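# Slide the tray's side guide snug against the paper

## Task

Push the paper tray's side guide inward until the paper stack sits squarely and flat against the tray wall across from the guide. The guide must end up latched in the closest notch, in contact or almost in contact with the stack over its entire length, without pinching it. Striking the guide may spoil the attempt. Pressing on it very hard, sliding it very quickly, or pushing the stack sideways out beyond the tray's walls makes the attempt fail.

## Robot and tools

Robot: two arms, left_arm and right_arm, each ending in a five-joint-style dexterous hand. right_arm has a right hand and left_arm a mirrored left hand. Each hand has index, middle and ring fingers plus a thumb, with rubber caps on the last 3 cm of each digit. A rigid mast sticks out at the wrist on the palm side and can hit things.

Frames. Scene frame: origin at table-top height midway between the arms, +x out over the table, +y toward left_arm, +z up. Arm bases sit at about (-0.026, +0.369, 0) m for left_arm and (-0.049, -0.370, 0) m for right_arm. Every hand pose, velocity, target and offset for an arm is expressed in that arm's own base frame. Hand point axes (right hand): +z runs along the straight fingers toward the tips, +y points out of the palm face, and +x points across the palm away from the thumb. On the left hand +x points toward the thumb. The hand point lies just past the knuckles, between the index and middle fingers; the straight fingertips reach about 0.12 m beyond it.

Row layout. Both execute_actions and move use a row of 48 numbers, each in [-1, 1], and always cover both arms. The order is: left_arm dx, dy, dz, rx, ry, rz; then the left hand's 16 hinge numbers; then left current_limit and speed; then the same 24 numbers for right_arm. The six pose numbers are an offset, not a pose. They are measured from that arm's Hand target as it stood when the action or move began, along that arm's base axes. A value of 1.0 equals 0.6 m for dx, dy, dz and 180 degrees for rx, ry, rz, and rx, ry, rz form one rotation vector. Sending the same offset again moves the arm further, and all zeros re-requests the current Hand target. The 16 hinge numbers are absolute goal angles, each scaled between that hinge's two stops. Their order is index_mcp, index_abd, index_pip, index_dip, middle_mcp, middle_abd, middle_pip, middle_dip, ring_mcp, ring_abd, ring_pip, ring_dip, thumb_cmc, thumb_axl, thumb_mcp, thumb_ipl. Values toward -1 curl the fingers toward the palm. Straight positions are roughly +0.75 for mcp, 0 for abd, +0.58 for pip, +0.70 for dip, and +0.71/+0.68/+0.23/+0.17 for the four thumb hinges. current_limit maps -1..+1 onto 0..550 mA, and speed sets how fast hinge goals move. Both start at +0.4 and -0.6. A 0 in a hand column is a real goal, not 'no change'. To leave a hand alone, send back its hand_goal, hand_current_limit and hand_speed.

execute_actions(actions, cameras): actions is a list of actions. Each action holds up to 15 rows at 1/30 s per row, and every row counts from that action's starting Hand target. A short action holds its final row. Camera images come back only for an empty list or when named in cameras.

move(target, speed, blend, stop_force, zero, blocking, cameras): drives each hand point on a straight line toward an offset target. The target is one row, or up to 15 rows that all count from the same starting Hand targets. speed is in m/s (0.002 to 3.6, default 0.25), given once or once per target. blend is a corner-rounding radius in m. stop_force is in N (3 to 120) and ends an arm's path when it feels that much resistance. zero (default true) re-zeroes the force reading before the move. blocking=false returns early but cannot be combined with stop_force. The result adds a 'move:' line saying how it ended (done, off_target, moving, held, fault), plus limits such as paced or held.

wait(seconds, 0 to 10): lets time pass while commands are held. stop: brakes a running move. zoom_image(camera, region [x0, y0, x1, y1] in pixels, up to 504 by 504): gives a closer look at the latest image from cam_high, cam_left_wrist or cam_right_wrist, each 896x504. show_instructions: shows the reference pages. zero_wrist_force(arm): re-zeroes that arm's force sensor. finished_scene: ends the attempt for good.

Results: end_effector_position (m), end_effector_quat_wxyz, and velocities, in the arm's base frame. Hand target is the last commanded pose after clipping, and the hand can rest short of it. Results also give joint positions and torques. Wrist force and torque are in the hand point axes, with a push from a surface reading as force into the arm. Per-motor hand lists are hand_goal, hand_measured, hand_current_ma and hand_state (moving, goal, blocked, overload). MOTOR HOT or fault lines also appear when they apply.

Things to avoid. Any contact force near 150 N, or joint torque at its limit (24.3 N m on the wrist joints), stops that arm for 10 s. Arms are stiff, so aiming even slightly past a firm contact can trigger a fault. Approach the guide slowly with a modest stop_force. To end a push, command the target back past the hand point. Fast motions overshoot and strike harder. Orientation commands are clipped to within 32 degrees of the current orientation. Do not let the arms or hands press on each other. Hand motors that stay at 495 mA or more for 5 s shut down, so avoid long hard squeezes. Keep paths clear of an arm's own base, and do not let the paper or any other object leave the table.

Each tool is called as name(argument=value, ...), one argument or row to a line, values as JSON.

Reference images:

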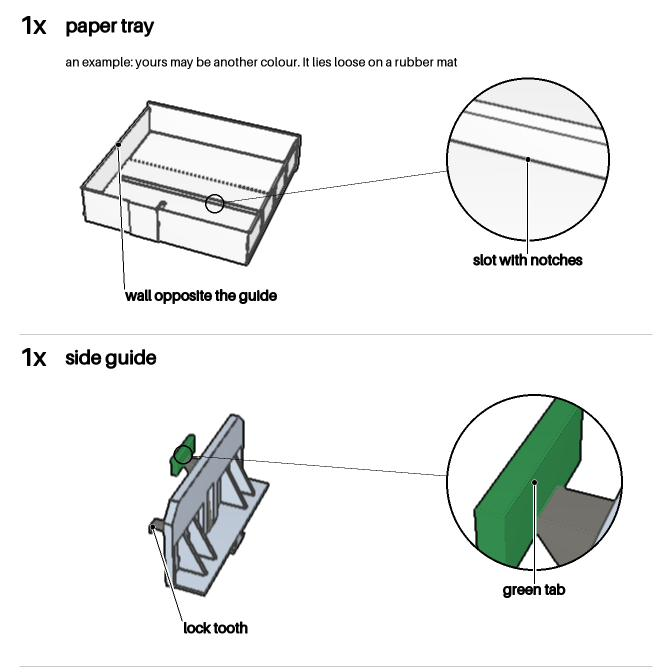

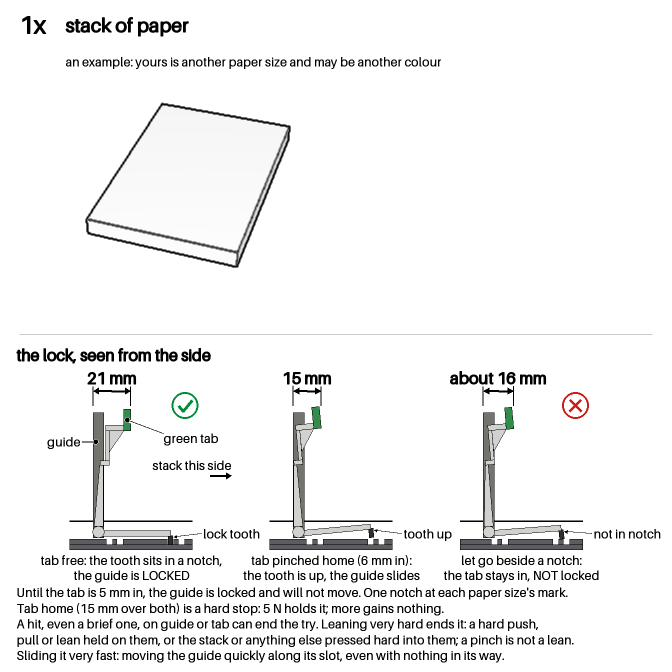

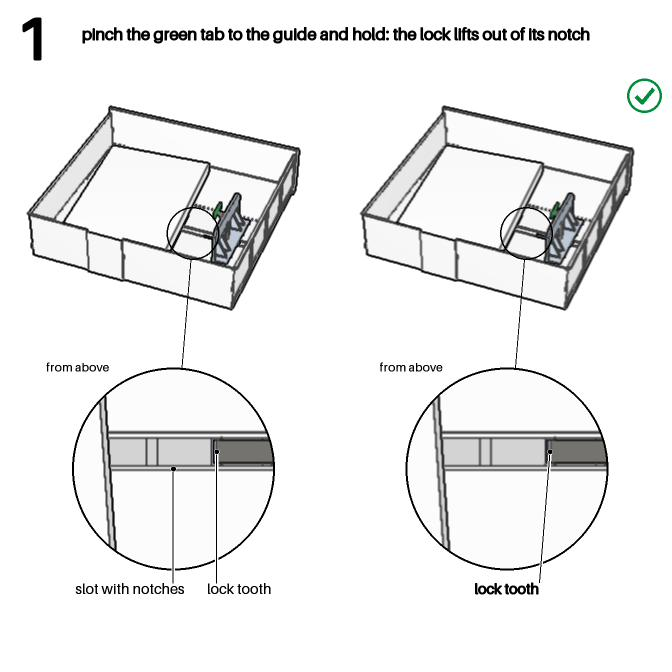

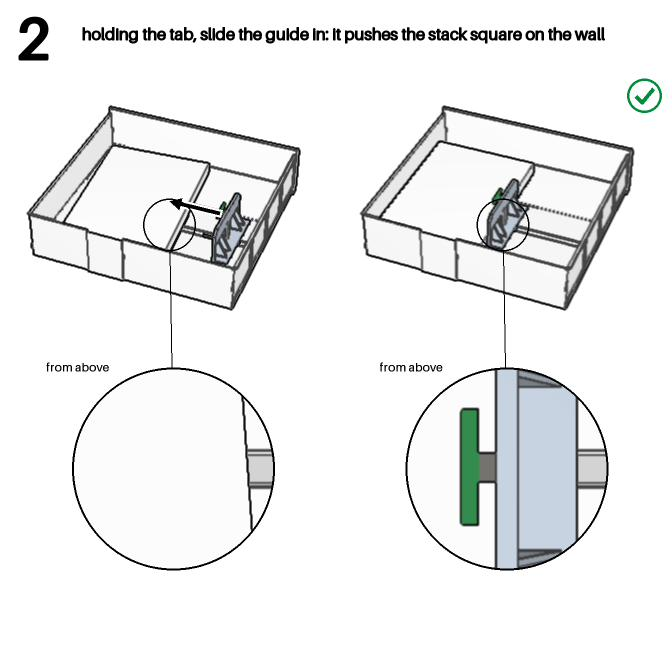

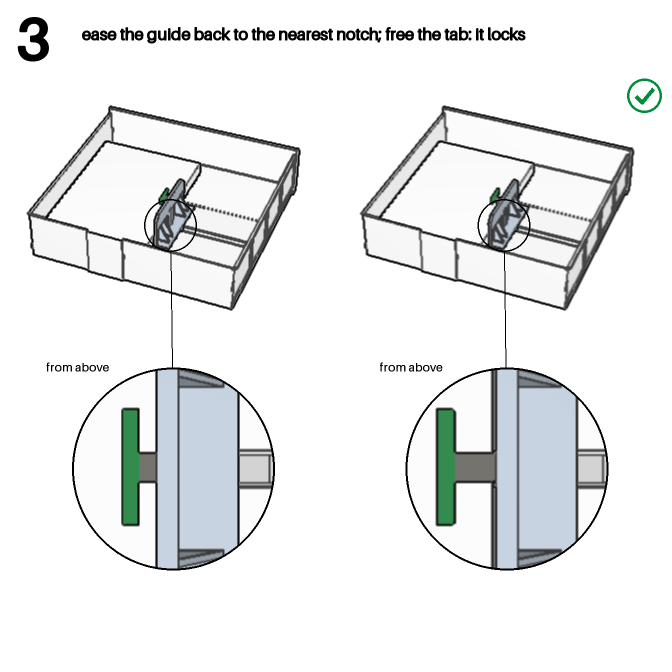

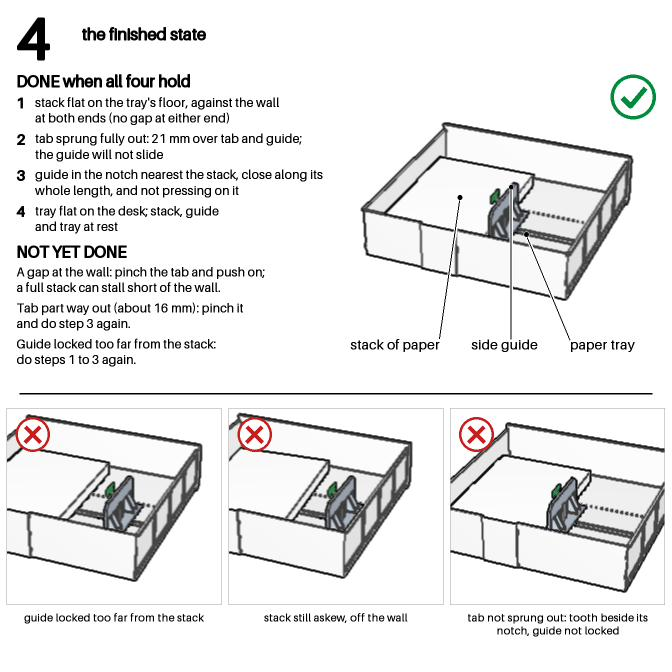

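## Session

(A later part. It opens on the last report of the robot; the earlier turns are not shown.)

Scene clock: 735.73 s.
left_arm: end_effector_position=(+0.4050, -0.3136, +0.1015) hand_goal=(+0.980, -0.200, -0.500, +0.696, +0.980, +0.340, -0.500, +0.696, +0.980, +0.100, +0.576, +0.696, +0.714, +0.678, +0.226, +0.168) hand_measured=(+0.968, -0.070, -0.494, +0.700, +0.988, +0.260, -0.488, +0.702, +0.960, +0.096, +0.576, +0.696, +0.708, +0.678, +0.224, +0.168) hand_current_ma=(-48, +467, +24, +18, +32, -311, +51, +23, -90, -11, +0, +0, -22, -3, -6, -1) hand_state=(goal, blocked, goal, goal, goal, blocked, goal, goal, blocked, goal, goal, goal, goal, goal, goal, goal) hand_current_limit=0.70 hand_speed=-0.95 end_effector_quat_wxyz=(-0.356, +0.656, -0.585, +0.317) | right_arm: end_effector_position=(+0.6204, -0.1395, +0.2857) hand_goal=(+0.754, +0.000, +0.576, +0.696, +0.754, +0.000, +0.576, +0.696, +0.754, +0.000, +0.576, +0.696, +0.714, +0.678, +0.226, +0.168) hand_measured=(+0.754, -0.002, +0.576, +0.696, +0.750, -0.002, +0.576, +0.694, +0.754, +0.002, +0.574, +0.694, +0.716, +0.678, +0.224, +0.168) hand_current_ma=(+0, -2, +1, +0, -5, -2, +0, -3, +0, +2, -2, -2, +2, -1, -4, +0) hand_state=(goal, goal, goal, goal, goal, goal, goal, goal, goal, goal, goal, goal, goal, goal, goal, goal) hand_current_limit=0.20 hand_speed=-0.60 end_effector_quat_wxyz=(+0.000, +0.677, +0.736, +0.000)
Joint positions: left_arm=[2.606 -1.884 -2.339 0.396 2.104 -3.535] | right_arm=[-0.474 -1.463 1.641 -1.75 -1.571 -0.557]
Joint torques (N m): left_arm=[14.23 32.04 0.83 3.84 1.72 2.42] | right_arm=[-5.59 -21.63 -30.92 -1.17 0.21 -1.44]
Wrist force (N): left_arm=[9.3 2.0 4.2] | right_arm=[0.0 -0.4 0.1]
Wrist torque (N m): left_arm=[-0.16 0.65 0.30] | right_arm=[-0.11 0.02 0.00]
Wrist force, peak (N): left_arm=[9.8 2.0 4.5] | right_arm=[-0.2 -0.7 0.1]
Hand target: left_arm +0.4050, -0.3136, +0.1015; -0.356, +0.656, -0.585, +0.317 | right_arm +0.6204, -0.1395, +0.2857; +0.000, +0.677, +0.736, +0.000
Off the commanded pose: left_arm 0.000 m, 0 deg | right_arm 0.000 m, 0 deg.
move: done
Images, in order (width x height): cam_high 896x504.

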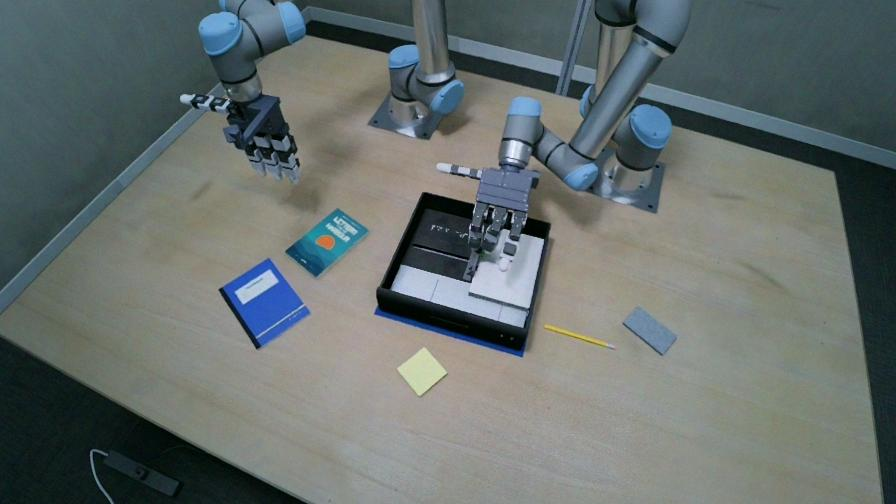

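zoom_image(
  camera="cam_high",
  region=[535, 230, 555, 250],
)

zoom_image(
  camera="cam_high",
  region=[520, 290, 540, 310],
)

zoom_image(
  camera="cam_high",
  region=[530, 260, 550, 280],
)

Scaled by 25.200 from the camera's 896x504 image, which has a finer 1280x720 frame.

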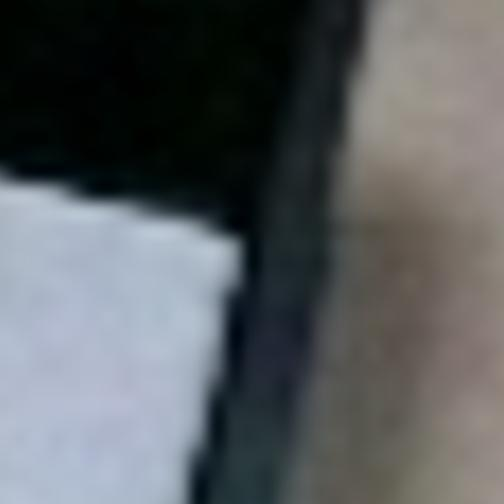

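Scaled by 25.200 from the camera's 896x504 image, which has a finer 1280x720 frame.

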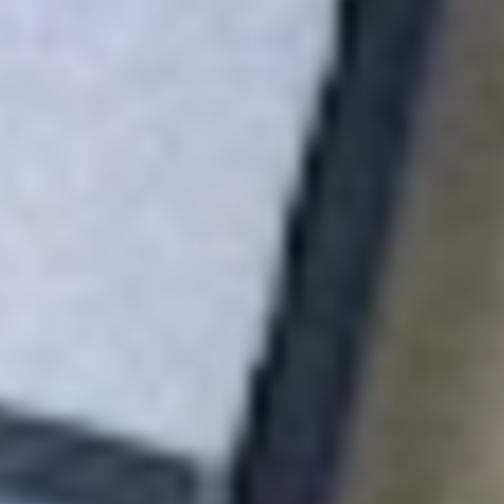

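Scaled by 25.200 from the camera's 896x504 image, which has a finer 1280x720 frame.

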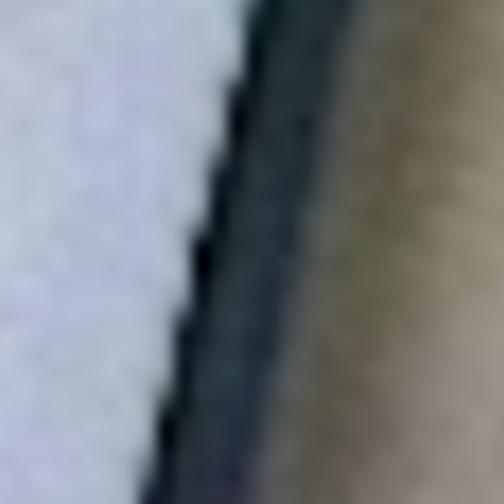

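move(
  target=[0.00028,-0.0025,0,0,0,0,0.98,-0.2,-0.5,0.696,0.98,0.34,-0.5,0.696,0.98,0.1,0.576,0.696,0.714,0.678,0.226,0.168,0.7,-0.95,0,0,0,0,0,0,0.754,0,0.576,0.696,0.754,0,0.576,0.696,0.754,0,0.576,0.696,0.714,0.678,0.226,0.168,0.2,-0.6],
  speed=0.006,
  cameras=["cam_high"],
)

zoom_image(
  camera="cam_high",
  region=[460, 235, 500, 275],
)

Scene clock: 757.13 s.
left_arm: end_effector_position=(+0.4052, -0.3150, +0.1015) hand_goal=(+0.980, -0.200, -0.500, +0.696, +0.980, +0.340, -0.500, +0.696, +0.980, +0.100, +0.576, +0.696, +0.714, +0.678, +0.226, +0.168) hand_measured=(+0.968, -0.070, -0.494, +0.700, +0.990, +0.260, -0.492, +0.702, +0.960, +0.096, +0.576, +0.696, +0.708, +0.678, +0.224, +0.168) hand_current_ma=(-48, +467, +24, +18, +40, -311, +34, +19, -90, -11, +0, +0, -22, -3, -6, -1) hand_state=(goal, blocked, goal, goal, goal, blocked, goal, goal, blocked, goal, goal, goal, goal, goal, goal, goal) hand_current_limit=0.70 hand_speed=-0.95 end_effector_quat_wxyz=(-0.356, +0.656, -0.585, +0.317) | right_arm: end_effector_position=(+0.6204, -0.1395, +0.2857) hand_goal=(+0.754, +0.000, +0.576, +0.696, +0.754, +0.000, +0.576, +0.696, +0.754, +0.000, +0.576, +0.696, +0.714, +0.678, +0.226, +0.168) hand_measured=(+0.754, -0.002, +0.576, +0.696, +0.750, -0.002, +0.576, +0.694, +0.754, +0.002, +0.574, +0.694, +0.716, +0.678, +0.224, +0.168) hand_current_ma=(+0, -2, +1, +0, -5, -2, +0, -3, +0, +2, -2, -2, +2, -1, -4, +0) hand_state=(goal, goal, goal, goal, goal, goal, goal, goal, goal, goal, goal, goal, goal, goal, goal, goal) hand_current_limit=0.20 hand_speed=-0.60 end_effector_quat_wxyz=(+0.000, +0.677, +0.736, +0.000)
Joint positions: left_arm=[2.603 -1.885 -2.336 0.393 2.106 -3.537] | right_arm=[-0.474 -1.463 1.641 -1.75 -1.571 -0.557]
Joint torques (N m): left_arm=[-12.5 21.05 22.81 1.92 1.88 -2.51] | right_arm=[-5.88 -21.65 -30.64 -1.25 0.32 -1.13]
Wrist force (N): left_arm=[0.1 1.3 4.4] | right_arm=[-0.2 -0.3 0.1]
Wrist torque (N m): left_arm=[-0.17 0.04 0.11] | right_arm=[-0.10 0.04 -0.01]
Wrist force, peak (N): left_arm=[9.6 2.3 4.4] | right_arm=[-0.2 -0.4 0.5]
Hand target: left_arm +0.4052, -0.3151, +0.1015; -0.356, +0.656, -0.585, +0.317 | right_arm +0.6204, -0.1395, +0.2857; +0.000, +0.677, +0.736, +0.000
Off the commanded pose: left_arm 0.000 m, 0 deg | right_arm 0.000 m, 0 deg.
move: done
Images, in order (width x height): cam_high 896x504.

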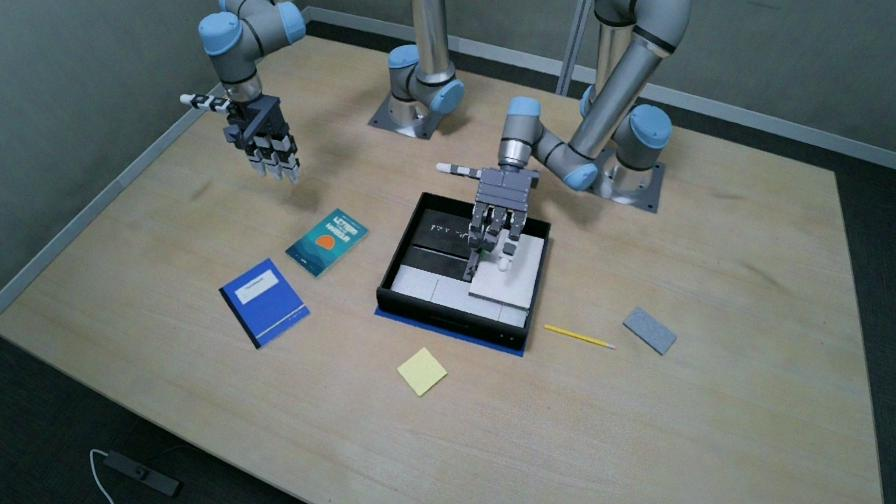

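Scaled by 12.600 from the camera's 896x504 image, which has a finer 1280x720 frame.

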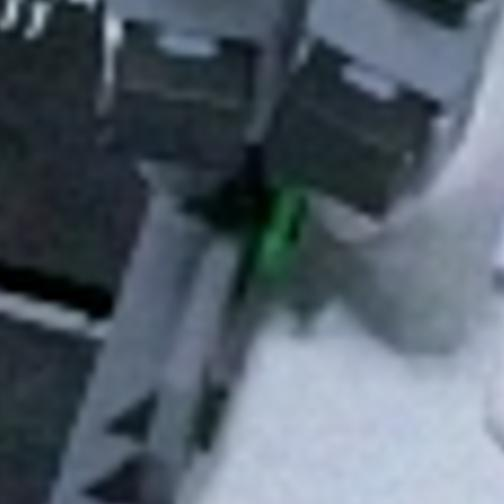

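move(
  target=[0,0,0,0,0,0,0.98,-0.11,-0.5,0.696,0.98,0.20,-0.5,0.696,0.98,0.1,0.576,0.696,0.714,0.678,0.226,0.168,0.5,-0.98,0,0,0,0,0,0,0.754,0,0.576,0.696,0.754,0,0.576,0.696,0.754,0,0.576,0.696,0.714,0.678,0.226,0.168,0.2,-0.6],
  speed=0.006,
  cameras=["cam_left_wrist"],
)

zoom_image(
  camera="cam_left_wrist",
  region=[380, 10, 500, 110],
)

Scene clock: 771.33 s.
left_arm: end_effector_position=(+0.4052, -0.3151, +0.1015) hand_goal=(+0.980, -0.110, -0.500, +0.696, +0.980, +0.200, -0.500, +0.696, +0.980, +0.100, +0.576, +0.696, +0.714, +0.678, +0.226, +0.168) hand_measured=(+0.968, -0.070, -0.494, +0.700, +0.988, +0.188, -0.498, +0.698, +0.960, +0.096, +0.576, +0.696, +0.708, +0.678, +0.224, +0.168) hand_current_ma=(-48, +150, +24, +18, +34, -40, +7, +8, -90, -11, +0, +0, -22, -3, -6, -1) hand_state=(goal, blocked, goal, goal, goal, goal, goal, goal, blocked, goal, goal, goal, goal, goal, goal, goal) hand_current_limit=0.50 hand_speed=-0.98 end_effector_quat_wxyz=(-0.356, +0.656, -0.585, +0.317) | right_arm: end_effector_position=(+0.6204, -0.1395, +0.2857) hand_goal=(+0.754, +0.000, +0.576, +0.696, +0.754, +0.000, +0.576, +0.696, +0.754, +0.000, +0.576, +0.696, +0.714, +0.678, +0.226, +0.168) hand_measured=(+0.754, -0.002, +0.576, +0.696, +0.750, -0.002, +0.576, +0.694, +0.754, +0.002, +0.574, +0.694, +0.716, +0.678, +0.224, +0.168) hand_current_ma=(+0, -2, +1, +0, -5, -2, +0, -3, +0, +2, -2, -2, +2, -1, -4, +0) hand_state=(goal, goal, goal, goal, goal, goal, goal, goal, goal, goal, goal, goal, goal, goal, goal, goal) hand_current_limit=0.20 hand_speed=-0.60 end_effector_quat_wxyz=(+0.000, +0.677, +0.736, +0.000)
Joint positions: left_arm=[2.602 -1.885 -2.336 0.393 2.106 -3.537] | right_arm=[-0.474 -1.463 1.641 -1.75 -1.571 -0.557]
Joint torques (N m): left_arm=[-11.66 20.99 21.84 1.76 1.76 -2.43] | right_arm=[-6.49 -22.02 -31.56 -1.19 0.21 -1.38]
Wrist force (N): left_arm=[2.4 0.6 1.6] | right_arm=[-0.1 -0.4 0.1]
Wrist torque (N m): left_arm=[-0.04 0.16 0.20] | right_arm=[-0.11 0.02 -0.01]
Wrist force, peak (N): left_arm=[0.2 2.1 4.6] | right_arm=[-0.5 -0.5 0.2]
Hand target: left_arm +0.4052, -0.3151, +0.1015; -0.356, +0.656, -0.585, +0.317 | right_arm +0.6204, -0.1395, +0.2857; +0.000, +0.677, +0.736, +0.000
Off the commanded pose: left_arm 0.000 m, 0 deg | right_arm 0.000 m, 0 deg.
move: done
camera_calibration:
cam_left_wrist: T_world_to_cam=[[0.287876, 0.798862, 0.528154, 0.0535948], [-0.308301, -0.444833, 0.840877, -0.152409], [0.906685, -0.404899, 0.118234, -0.386067], [0, 0, 0, 1]] pos_world=[0.287624, -0.266929, 0.145497]
Images, in order (width x height): cam_left_wrist 896x504.

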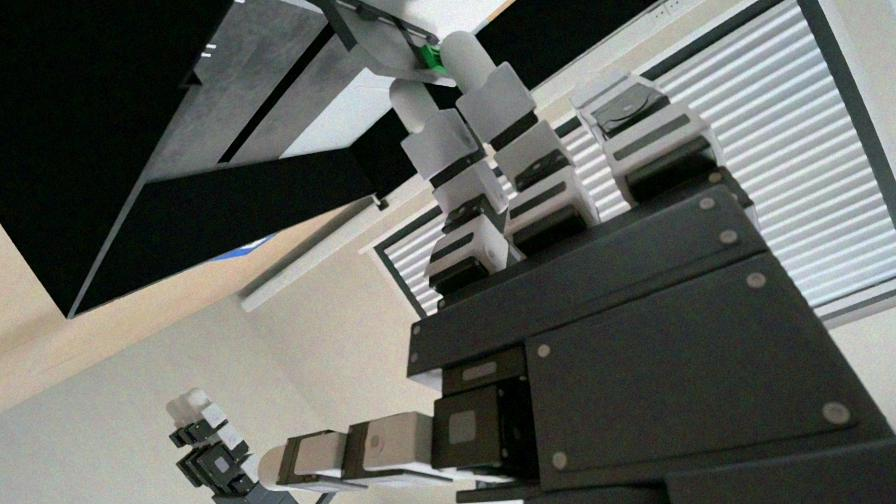

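Scaled by 4.200 from the camera's 896x504 image, which has a finer 1280x720 frame.

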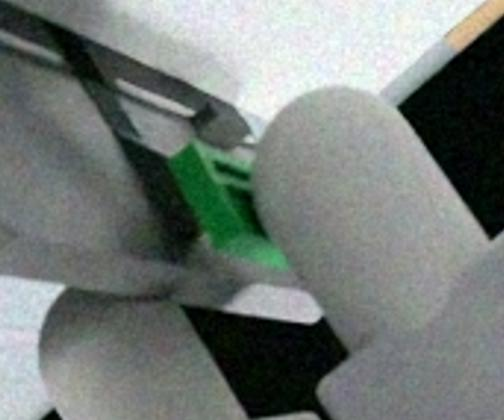

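move(
  target=[0,0,0,0,0,0,0.98,-0.11,-0.5,0.696,0.98,0.15,-0.5,0.696,0.98,0.1,0.576,0.696,0.714,0.678,0.226,0.168,0.5,-0.98,0,0,0,0,0,0,0.754,0,0.576,0.696,0.754,0,0.576,0.696,0.754,0,0.576,0.696,0.714,0.678,0.226,0.168,0.2,-0.6],
  speed=0.006,
  cameras=["cam_left_wrist"],
)

zoom_image(
  camera="cam_left_wrist",
  region=[380, 10, 500, 110],
)

Scene clock: 777.10 s.
left_arm: end_effector_position=(+0.4052, -0.3151, +0.1015) hand_goal=(+0.980, -0.110, -0.500, +0.696, +0.980, +0.150, -0.500, +0.696, +0.980, +0.100, +0.576, +0.696, +0.714, +0.678, +0.226, +0.168) hand_measured=(+0.968, -0.070, -0.494, +0.700, +0.976, +0.154, -0.498, +0.698, +0.960, +0.096, +0.576, +0.696, +0.708, +0.678, +0.224, +0.168) hand_current_ma=(-48, +150, +24, +18, -19, +9, +7, +8, -90, -11, +0, +0, -22, -3, -6, -1) hand_state=(goal, blocked, goal, goal, goal, goal, goal, goal, blocked, goal, goal, goal, goal, goal, goal, goal) hand_current_limit=0.50 hand_speed=-0.98 end_effector_quat_wxyz=(-0.356, +0.656, -0.585, +0.317) | right_arm: end_effector_position=(+0.6204, -0.1395, +0.2857) hand_goal=(+0.754, +0.000, +0.576, +0.696, +0.754, +0.000, +0.576, +0.696, +0.754, +0.000, +0.576, +0.696, +0.714, +0.678, +0.226, +0.168) hand_measured=(+0.754, -0.002, +0.576, +0.696, +0.750, -0.002, +0.576, +0.694, +0.754, +0.002, +0.574, +0.694, +0.716, +0.678, +0.224, +0.168) hand_current_ma=(+0, -2, +1, +0, -5, -2, +0, -3, +0, +2, -2, -2, +2, -1, -4, +0) hand_state=(goal, goal, goal, goal, goal, goal, goal, goal, goal, goal, goal, goal, goal, goal, goal, goal) hand_current_limit=0.20 hand_speed=-0.60 end_effector_quat_wxyz=(+0.000, +0.677, +0.736, +0.000)
Joint positions: left_arm=[2.602 -1.885 -2.336 0.393 2.106 -3.537] | right_arm=[-0.474 -1.463 1.641 -1.75 -1.571 -0.557]
Joint torques (N m): left_arm=[-7.6 20.88 18.14 1.73 1.8 -1.87] | right_arm=[-6.38 -21.98 -31.97 -1.34 0.14 -1.21]
Wrist force (N): left_arm=[3.7 0.9 2.0] | right_arm=[0.2 -0.1 0.1]
Wrist torque (N m): left_arm=[-0.11 0.32 0.22] | right_arm=[-0.08 -0.02 0.02]
Wrist force, peak (N): left_arm=[4.1 1.3 1.8] | right_arm=[0.2 -0.6 0.1]
Hand target: left_arm +0.4052, -0.3151, +0.1015; -0.356, +0.656, -0.585, +0.317 | right_arm +0.6204, -0.1395, +0.2857; +0.000, +0.677, +0.736, +0.000
Off the commanded pose: left_arm 0.000 m, 0 deg | right_arm 0.000 m, 0 deg.
move: done
camera_calibration:
cam_left_wrist: T_world_to_cam=[[0.287876, 0.798862, 0.528154, 0.0535948], [-0.308301, -0.444833, 0.840877, -0.152409], [0.906685, -0.404899, 0.118234, -0.386067], [0, 0, 0, 1]] pos_world=[0.287624, -0.266929, 0.145497]
Images, in order (width x height): cam_left_wrist 896x504.

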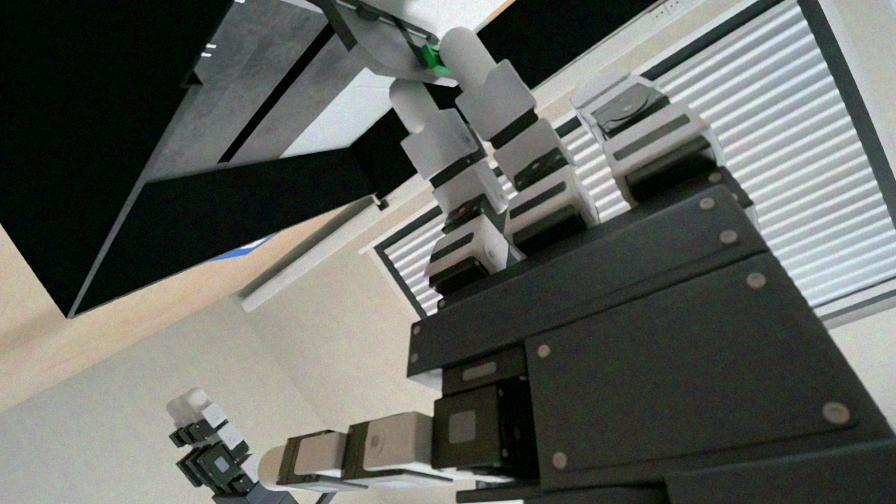

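Scaled by 4.200 from the camera's 896x504 image, which has a finer 1280x720 frame.

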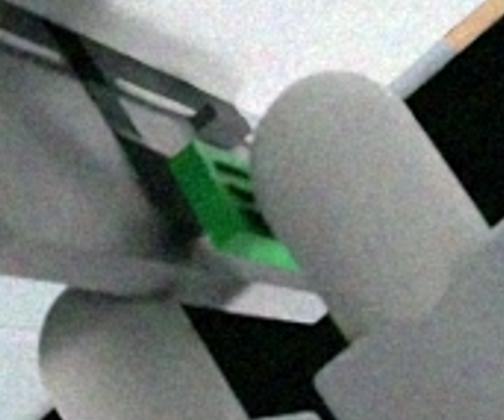

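move(
  target=[0,0,0,0,0,0,0.98,0.04,-0.5,0.696,0.98,0.15,-0.5,0.696,0.98,0.1,0.576,0.696,0.714,0.678,0.226,0.168,0.5,-0.97,0,0,0,0,0,0,0.754,0,0.576,0.696,0.754,0,0.576,0.696,0.754,0,0.576,0.696,0.714,0.678,0.226,0.168,0.2,-0.6],
  speed=0.006,
  cameras=["cam_left_wrist","cam_high"],
)

zoom_image(
  camera="cam_left_wrist",
  region=[380, 10, 500, 110],
)

zoom_image(
  camera="cam_high",
  region=[455, 230, 555, 330],
)

Scene clock: 783.90 s.
left_arm: end_effector_position=(+0.4052, -0.3151, +0.1015) hand_goal=(+0.980, +0.040, -0.500, +0.696, +0.980, +0.150, -0.500, +0.696, +0.980, +0.100, +0.576, +0.696, +0.714, +0.678, +0.226, +0.168) hand_measured=(+0.968, +0.036, -0.498, +0.698, +0.976, +0.154, -0.498, +0.698, +0.960, +0.096, +0.576, +0.696, +0.708, +0.678, +0.224, +0.168) hand_current_ma=(-48, -11, +9, +10, -19, +9, +7, +8, -90, -11, +0, +0, -22, -3, -6, -1) hand_state=(goal, goal, goal, goal, goal, goal, goal, goal, blocked, goal, goal, goal, goal, goal, goal, goal) hand_current_limit=0.50 hand_speed=-0.97 end_effector_quat_wxyz=(-0.356, +0.656, -0.585, +0.317) | right_arm: end_effector_position=(+0.6204, -0.1395, +0.2857) hand_goal=(+0.754, +0.000, +0.576, +0.696, +0.754, +0.000, +0.576, +0.696, +0.754, +0.000, +0.576, +0.696, +0.714, +0.678, +0.226, +0.168) hand_measured=(+0.754, -0.002, +0.576, +0.696, +0.750, -0.002, +0.576, +0.694, +0.754, +0.002, +0.574, +0.694, +0.716, +0.678, +0.224, +0.168) hand_current_ma=(+0, -2, +1, +0, -5, -2, +0, -3, +0, +2, -2, -2, +2, -1, -4, +0) hand_state=(goal, goal, goal, goal, goal, goal, goal, goal, goal, goal, goal, goal, goal, goal, goal, goal) hand_current_limit=0.20 hand_speed=-0.60 end_effector_quat_wxyz=(+0.000, +0.677, +0.736, +0.000)
Joint positions: left_arm=[2.602 -1.885 -2.336 0.393 2.106 -3.537] | right_arm=[-0.474 -1.463 1.641 -1.75 -1.571 -0.557]
Joint torques (N m): left_arm=[-3.58 20.71 15.79 1.82 1.91 -1.41] | right_arm=[-5.22 -22.82 -30.62 -1.29 0.24 -1.2]
Wrist force (N): left_arm=[0.4 0.3 0.3] | right_arm=[-0.2 -0.1 0.0]
Wrist torque (N m): left_arm=[0.07 0.02 0.13] | right_arm=[-0.07 0.04 -0.01]
Wrist force, peak (N): left_arm=[4.3 1.0 1.9] | right_arm=[-0.3 -0.7 0.3]
Hand target: left_arm +0.4052, -0.3151, +0.1015; -0.356, +0.656, -0.585, +0.317 | right_arm +0.6204, -0.1395, +0.2857; +0.000, +0.677, +0.736, +0.000
Off the commanded pose: left_arm 0.000 m, 0 deg | right_arm 0.000 m, 0 deg.
move: done
camera_calibration:
cam_left_wrist: T_world_to_cam=[[0.287876, 0.798862, 0.528154, 0.0535948], [-0.308301, -0.444833, 0.840877, -0.152409], [0.906685, -0.404899, 0.118234, -0.386067], [0, 0, 0, 1]] pos_world=[0.287624, -0.266929, 0.145497]
Images, in order (width x height): cam_high 896x504, cam_left_wrist 896x504.

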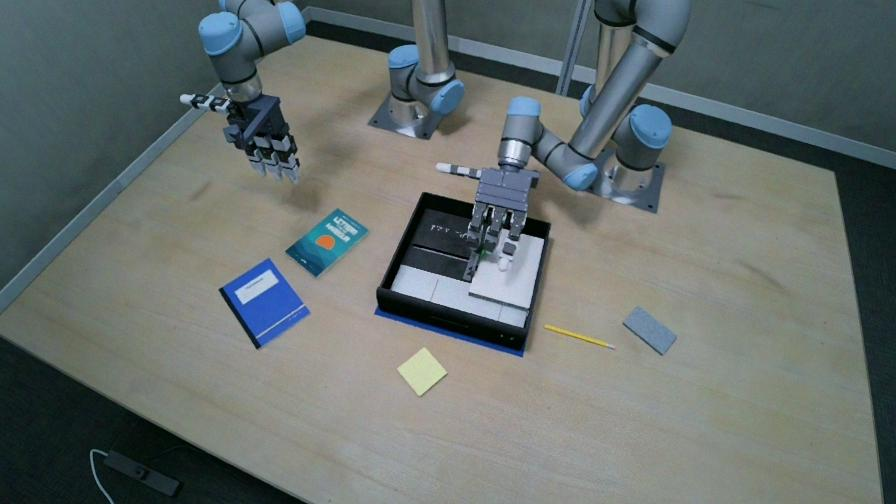

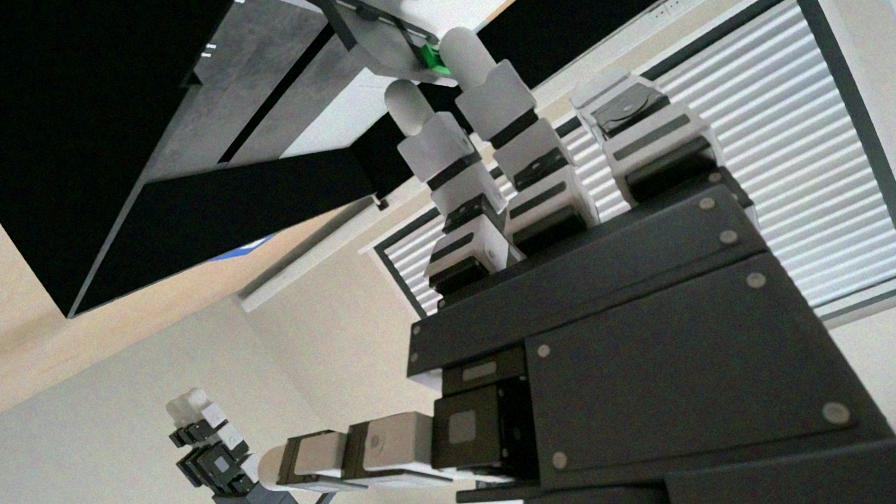

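Scaled by 4.200 from the camera's 896x504 image, which has a finer 1280x720 frame.

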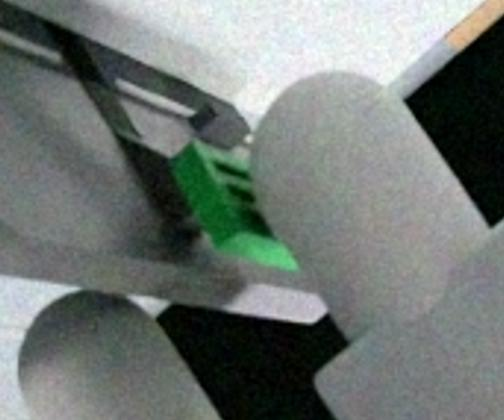

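Scaled by 5.040 from the camera's 896x504 image, which has a finer 1280x720 frame.

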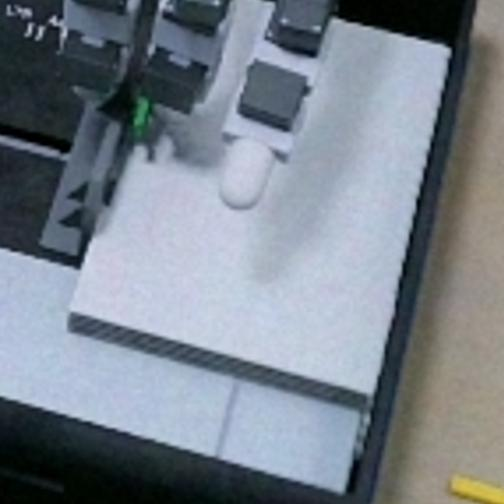

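move(
  target=[0.0003,-0.00265,0,0,0,0,0.98,0.04,-0.5,0.696,0.98,0.15,-0.5,0.696,0.98,0.1,0.576,0.696,0.714,0.678,0.226,0.168,0.5,-0.97,0,0,0,0,0,0,0.754,0,0.576,0.696,0.754,0,0.576,0.696,0.754,0,0.576,0.696,0.714,0.678,0.226,0.168,0.2,-0.6],
  speed=0.004,
  cameras=["cam_left_wrist"],
)

zoom_image(
  camera="cam_left_wrist",
  region=[380, 10, 500, 110],
)

Scene clock: 788.87 s.
left_arm: end_effector_position=(+0.4053, -0.3166, +0.1015) hand_goal=(+0.980, +0.040, -0.500, +0.696, +0.980, +0.150, -0.500, +0.696, +0.980, +0.100, +0.576, +0.696, +0.714, +0.678, +0.226, +0.168) hand_measured=(+0.968, +0.036, -0.498, +0.698, +0.976, +0.146, -0.500, +0.698, +0.960, +0.096, +0.576, +0.696, +0.708, +0.678, +0.224, +0.168) hand_current_ma=(-48, -11, +9, +10, -19, -12, +3, +6, -90, -11, +0, +0, -22, -3, -6, -1) hand_state=(goal, goal, goal, goal, goal, goal, goal, goal, blocked, goal, goal, goal, goal, goal, goal, goal) hand_current_limit=0.50 hand_speed=-0.97 end_effector_quat_wxyz=(-0.356, +0.656, -0.585, +0.317) | right_arm: end_effector_position=(+0.6204, -0.1395, +0.2857) hand_goal=(+0.754, +0.000, +0.576, +0.696, +0.754, +0.000, +0.576, +0.696, +0.754, +0.000, +0.576, +0.696, +0.714, +0.678, +0.226, +0.168) hand_measured=(+0.754, -0.002, +0.576, +0.696, +0.750, -0.002, +0.576, +0.694, +0.754, +0.002, +0.574, +0.694, +0.716, +0.678, +0.224, +0.168) hand_current_ma=(+0, -2, +1, +0, -5, -2, +0, -3, +0, +2, -2, -2, +2, -1, -4, +0) hand_state=(goal, goal, goal, goal, goal, goal, goal, goal, goal, goal, goal, goal, goal, goal, goal, goal) hand_current_limit=0.20 hand_speed=-0.60 end_effector_quat_wxyz=(+0.000, +0.677, +0.736, +0.000)
Joint positions: left_arm=[2.599 -1.887 -2.333 0.39 2.109 -3.54] | right_arm=[-0.474 -1.463 1.641 -1.75 -1.571 -0.557]
Joint torques (N m): left_arm=[-12.35 18.63 21.55 1.22 1.34 -2.55] | right_arm=[-5.4 -22.73 -30.79 -1.57 0.08 -1.07]
Wrist force (N): left_arm=[-0.8 0.2 0.0] | right_arm=[0.0 -0.4 0.2]
Wrist torque (N m): left_arm=[0.12 -0.02 0.08] | right_arm=[-0.12 0.02 -0.01]
Wrist force, peak (N): left_arm=[-0.8 0.2 0.0] | right_arm=[-0.4 -0.5 0.3]
Hand target: left_arm +0.4053, -0.3167, +0.1015; -0.356, +0.656, -0.585, +0.317 | right_arm +0.6204, -0.1395, +0.2857; +0.000, +0.677, +0.736, +0.000
Off the commanded pose: left_arm 0.000 m, 0 deg | right_arm 0.000 m, 0 deg.
move: done
camera_calibration:
cam_left_wrist: T_world_to_cam=[[0.287876, 0.798862, 0.528154, 0.0547355], [-0.308301, -0.444833, 0.840877, -0.153015], [0.906685, -0.404899, 0.118234, -0.386856], [0, 0, 0, 1]] pos_world=[0.287824, -0.268429, 0.145497]
Images, in order (width x height): cam_left_wrist 896x504.

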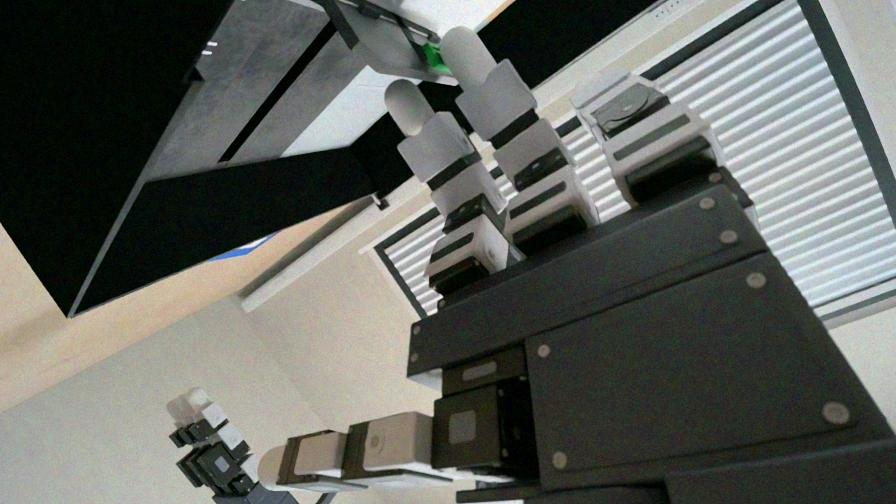

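Scaled by 4.200 from the camera's 896x504 image, which has a finer 1280x720 frame.

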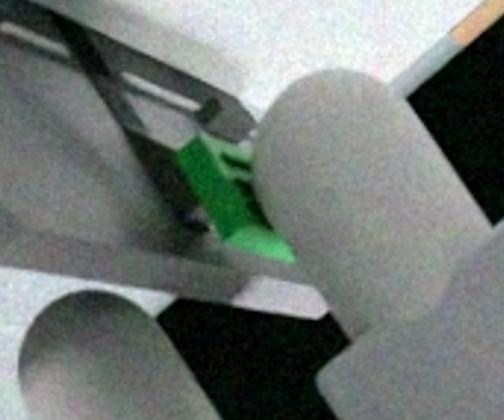

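move(
  target=[0.0002,-0.00166,0,0,0,0,0.98,0.04,-0.5,0.696,0.98,0.15,-0.5,0.696,0.98,0.1,0.576,0.696,0.714,0.678,0.226,0.168,0.5,-0.97,0,0,0,0,0,0,0.754,0,0.576,0.696,0.754,0,0.576,0.696,0.754,0,0.576,0.696,0.714,0.678,0.226,0.168,0.2,-0.6],
  speed=0.003,
  cameras=["cam_left_wrist"],
)

zoom_image(
  camera="cam_left_wrist",
  region=[380, 10, 500, 110],
)

Scene clock: 793.43 s.
left_arm: end_effector_position=(+0.4055, -0.3176, +0.1015) hand_goal=(+0.980, +0.040, -0.500, +0.696, +0.980, +0.150, -0.500, +0.696, +0.980, +0.100, +0.576, +0.696, +0.714, +0.678, +0.226, +0.168) hand_measured=(+0.968, +0.036, -0.498, +0.698, +0.974, +0.126, -0.500, +0.696, +0.960, +0.096, +0.576, +0.696, +0.708, +0.678, +0.224, +0.168) hand_current_ma=(-48, -10, +9, +10, -25, -88, -3, +3, -90, -10, +0, +0, -22, -3, -6, -1) hand_state=(goal, goal, goal, goal, goal, blocked, goal, goal, blocked, goal, goal, goal, goal, goal, goal, goal) hand_current_limit=0.50 hand_speed=-0.97 end_effector_quat_wxyz=(-0.356, +0.656, -0.585, +0.317) | right_arm: end_effector_position=(+0.6204, -0.1395, +0.2857) hand_goal=(+0.754, +0.000, +0.576, +0.696, +0.754, +0.000, +0.576, +0.696, +0.754, +0.000, +0.576, +0.696, +0.714, +0.678, +0.226, +0.168) hand_measured=(+0.754, -0.002, +0.576, +0.696, +0.750, -0.002, +0.576, +0.694, +0.754, +0.002, +0.574, +0.694, +0.716, +0.678, +0.224, +0.168) hand_current_ma=(+0, -2, +1, +0, -5, -2, +0, -3, +0, +2, -2, -2, +2, -1, -4, +0) hand_state=(goal, goal, goal, goal, goal, goal, goal, goal, goal, goal, goal, goal, goal, goal, goal, goal) hand_current_limit=0.20 hand_speed=-0.60 end_effector_quat_wxyz=(+0.000, +0.677, +0.736, +0.000)
Joint positions: left_arm=[2.597 -1.888 -2.33 0.388 2.11 -3.541] | right_arm=[-0.474 -1.463 1.641 -1.75 -1.571 -0.557]
Joint torques (N m): left_arm=[-12.7 18.15 22.4 1.26 0.95 -3] | right_arm=[-5.3 -21.03 -31.24 -1.61 0.23 -1.07]
Wrist force (N): left_arm=[-3.5 0.0 0.1] | right_arm=[-0.1 -0.1 0.2]
Wrist torque (N m): left_arm=[0.09 -0.22 0.02] | right_arm=[-0.08 0.03 -0.01]
Wrist force, peak (N): left_arm=[-3.5 0.1 0.4] | right_arm=[-0.4 -0.6 -0.1]
Hand target: left_arm +0.4055, -0.3177, +0.1015; -0.356, +0.656, -0.585, +0.317 | right_arm +0.6204, -0.1395, +0.2857; +0.000, +0.677, +0.736, +0.000
Off the commanded pose: left_arm 0.000 m, 0 deg | right_arm 0.000 m, 0 deg.
move: done
camera_calibration:
cam_left_wrist: T_world_to_cam=[[0.287876, 0.798862, 0.528154, 0.0555855], [-0.308301, -0.444833, 0.840877, -0.153473], [0.906685, -0.404899, 0.118234, -0.387392], [0, 0, 0, 1]] pos_world=[0.287924, -0.269529, 0.145497]
Images, in order (width x height): cam_left_wrist 896x504.

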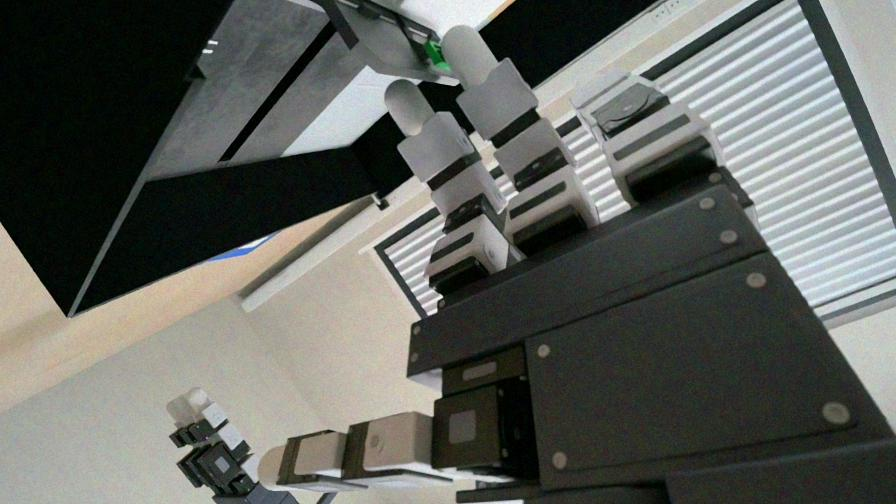

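Scaled by 4.200 from the camera's 896x504 image, which has a finer 1280x720 frame.

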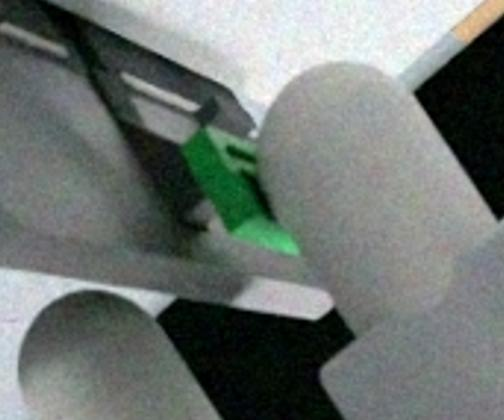

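move(
  target=[0.0002,-0.00166,0,0,0,0,0.98,0.04,-0.5,0.696,0.98,0.15,-0.5,0.696,0.98,0.1,0.576,0.696,0.714,0.678,0.226,0.168,0.5,-0.97,0,0,0,0,0,0,0.754,0,0.576,0.696,0.754,0,0.576,0.696,0.754,0,0.576,0.696,0.714,0.678,0.226,0.168,0.2,-0.6],
  speed=0.003,
  cameras=["cam_left_wrist","cam_high"],
)

zoom_image(
  camera="cam_left_wrist",
  region=[380, 10, 500, 110],
)

zoom_image(
  camera="cam_high",
  region=[455, 230, 555, 330],
)

Scene clock: 803.03 s.
left_arm: end_effector_position=(+0.4056, -0.3186, +0.1015) hand_goal=(+0.980, +0.040, -0.500, +0.696, +0.980, +0.150, -0.500, +0.696, +0.980, +0.100, +0.576, +0.696, +0.714, +0.678, +0.226, +0.168) hand_measured=(+0.968, +0.036, -0.498, +0.698, +0.976, +0.124, -0.504, +0.696, +0.960, +0.096, +0.576, +0.696, +0.708, +0.678, +0.224, +0.168) hand_current_ma=(-48, -10, +9, +10, -18, -93, -12, +0, -90, -10, +0, +0, -22, -3, -6, -1) hand_state=(goal, goal, goal, goal, goal, blocked, goal, goal, blocked, goal, goal, goal, goal, goal, goal, goal) hand_current_limit=0.50 hand_speed=-0.97 end_effector_quat_wxyz=(-0.356, +0.656, -0.585, +0.317) | right_arm: end_effector_position=(+0.6204, -0.1395, +0.2857) hand_goal=(+0.754, +0.000, +0.576, +0.696, +0.754, +0.000, +0.576, +0.696, +0.754, +0.000, +0.576, +0.696, +0.714, +0.678, +0.226, +0.168) hand_measured=(+0.754, -0.002, +0.576, +0.696, +0.750, -0.002, +0.576, +0.694, +0.754, +0.002, +0.574, +0.694, +0.716, +0.678, +0.224, +0.168) hand_current_ma=(+0, -2, +1, +0, -5, -2, +0, -3, +0, +2, -2, -2, +2, -1, -4, +0) hand_state=(goal, goal, goal, goal, goal, goal, goal, goal, goal, goal, goal, goal, goal, goal, goal, goal) hand_current_limit=0.20 hand_speed=-0.60 end_effector_quat_wxyz=(+0.000, +0.677, +0.736, +0.000)
Joint positions: left_arm=[2.595 -1.889 -2.328 0.387 2.112 -3.543] | right_arm=[-0.474 -1.463 1.641 -1.75 -1.571 -0.557]
Joint torques (N m): left_arm=[-13.82 18.27 22.28 1.35 0.93 -2.84] | right_arm=[-4.9 -22.9 -30.92 -1.61 -0.06 -1.43]
Wrist force (N): left_arm=[-3.4 -0.2 -0.1] | right_arm=[-0.3 -0.2 0.1]
Wrist torque (N m): left_arm=[0.13 -0.29 0.04] | right_arm=[-0.09 0.05 -0.02]
Wrist force, peak (N): left_arm=[-3.9 -0.2 -0.1] | right_arm=[0.0 -0.6 0.4]
Hand target: left_arm +0.4056, -0.3187, +0.1015; -0.356, +0.656, -0.585, +0.317 | right_arm +0.6204, -0.1395, +0.2857; +0.000, +0.677, +0.736, +0.000
Off the commanded pose: left_arm 0.000 m, 0 deg | right_arm 0.000 m, 0 deg.
move: done
camera_calibration:
cam_left_wrist: T_world_to_cam=[[0.287876, 0.798862, 0.528154, 0.0562756], [-0.308301, -0.444833, 0.840877, -0.153843], [0.906685, -0.404899, 0.118234, -0.387847], [0, 0, 0, 1]] pos_world=[0.288024, -0.270429, 0.145497]
Images, in order (width x height): cam_high 896x504, cam_left_wrist 896x504.

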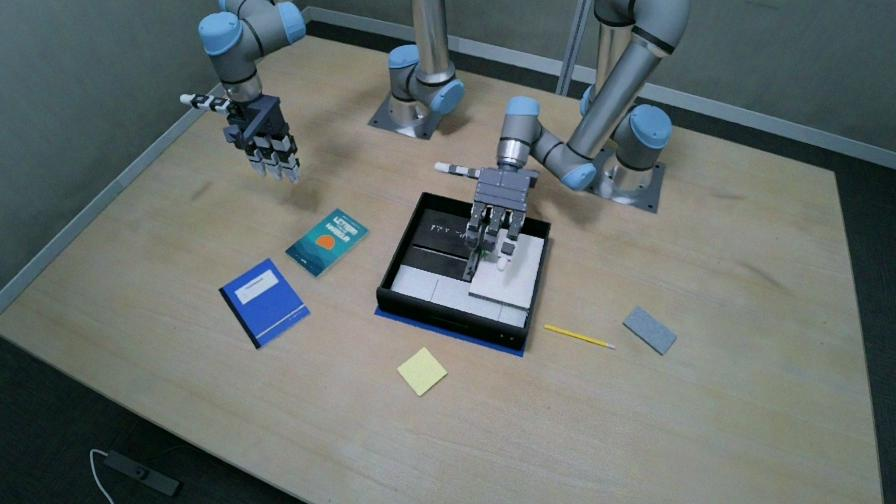

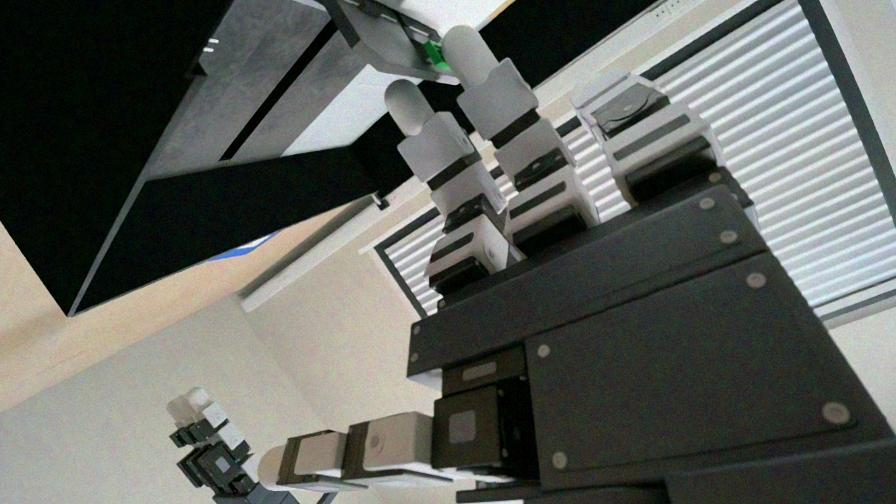

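Scaled by 4.200 from the camera's 896x504 image, which has a finer 1280x720 frame.

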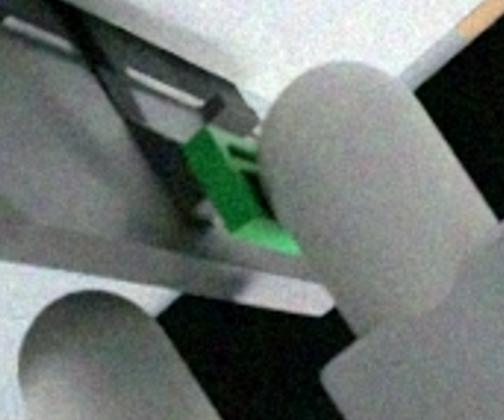

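Scaled by 5.040 from the camera's 896x504 image, which has a finer 1280x720 frame.

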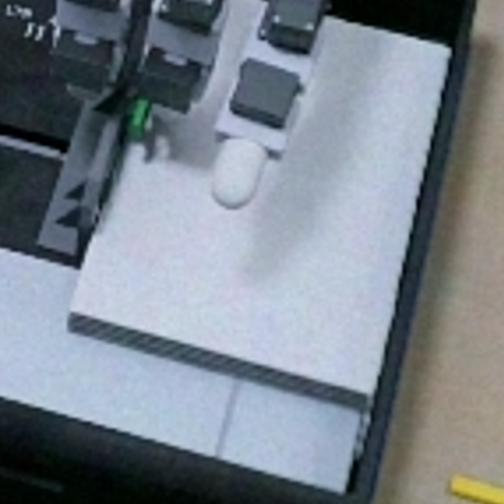

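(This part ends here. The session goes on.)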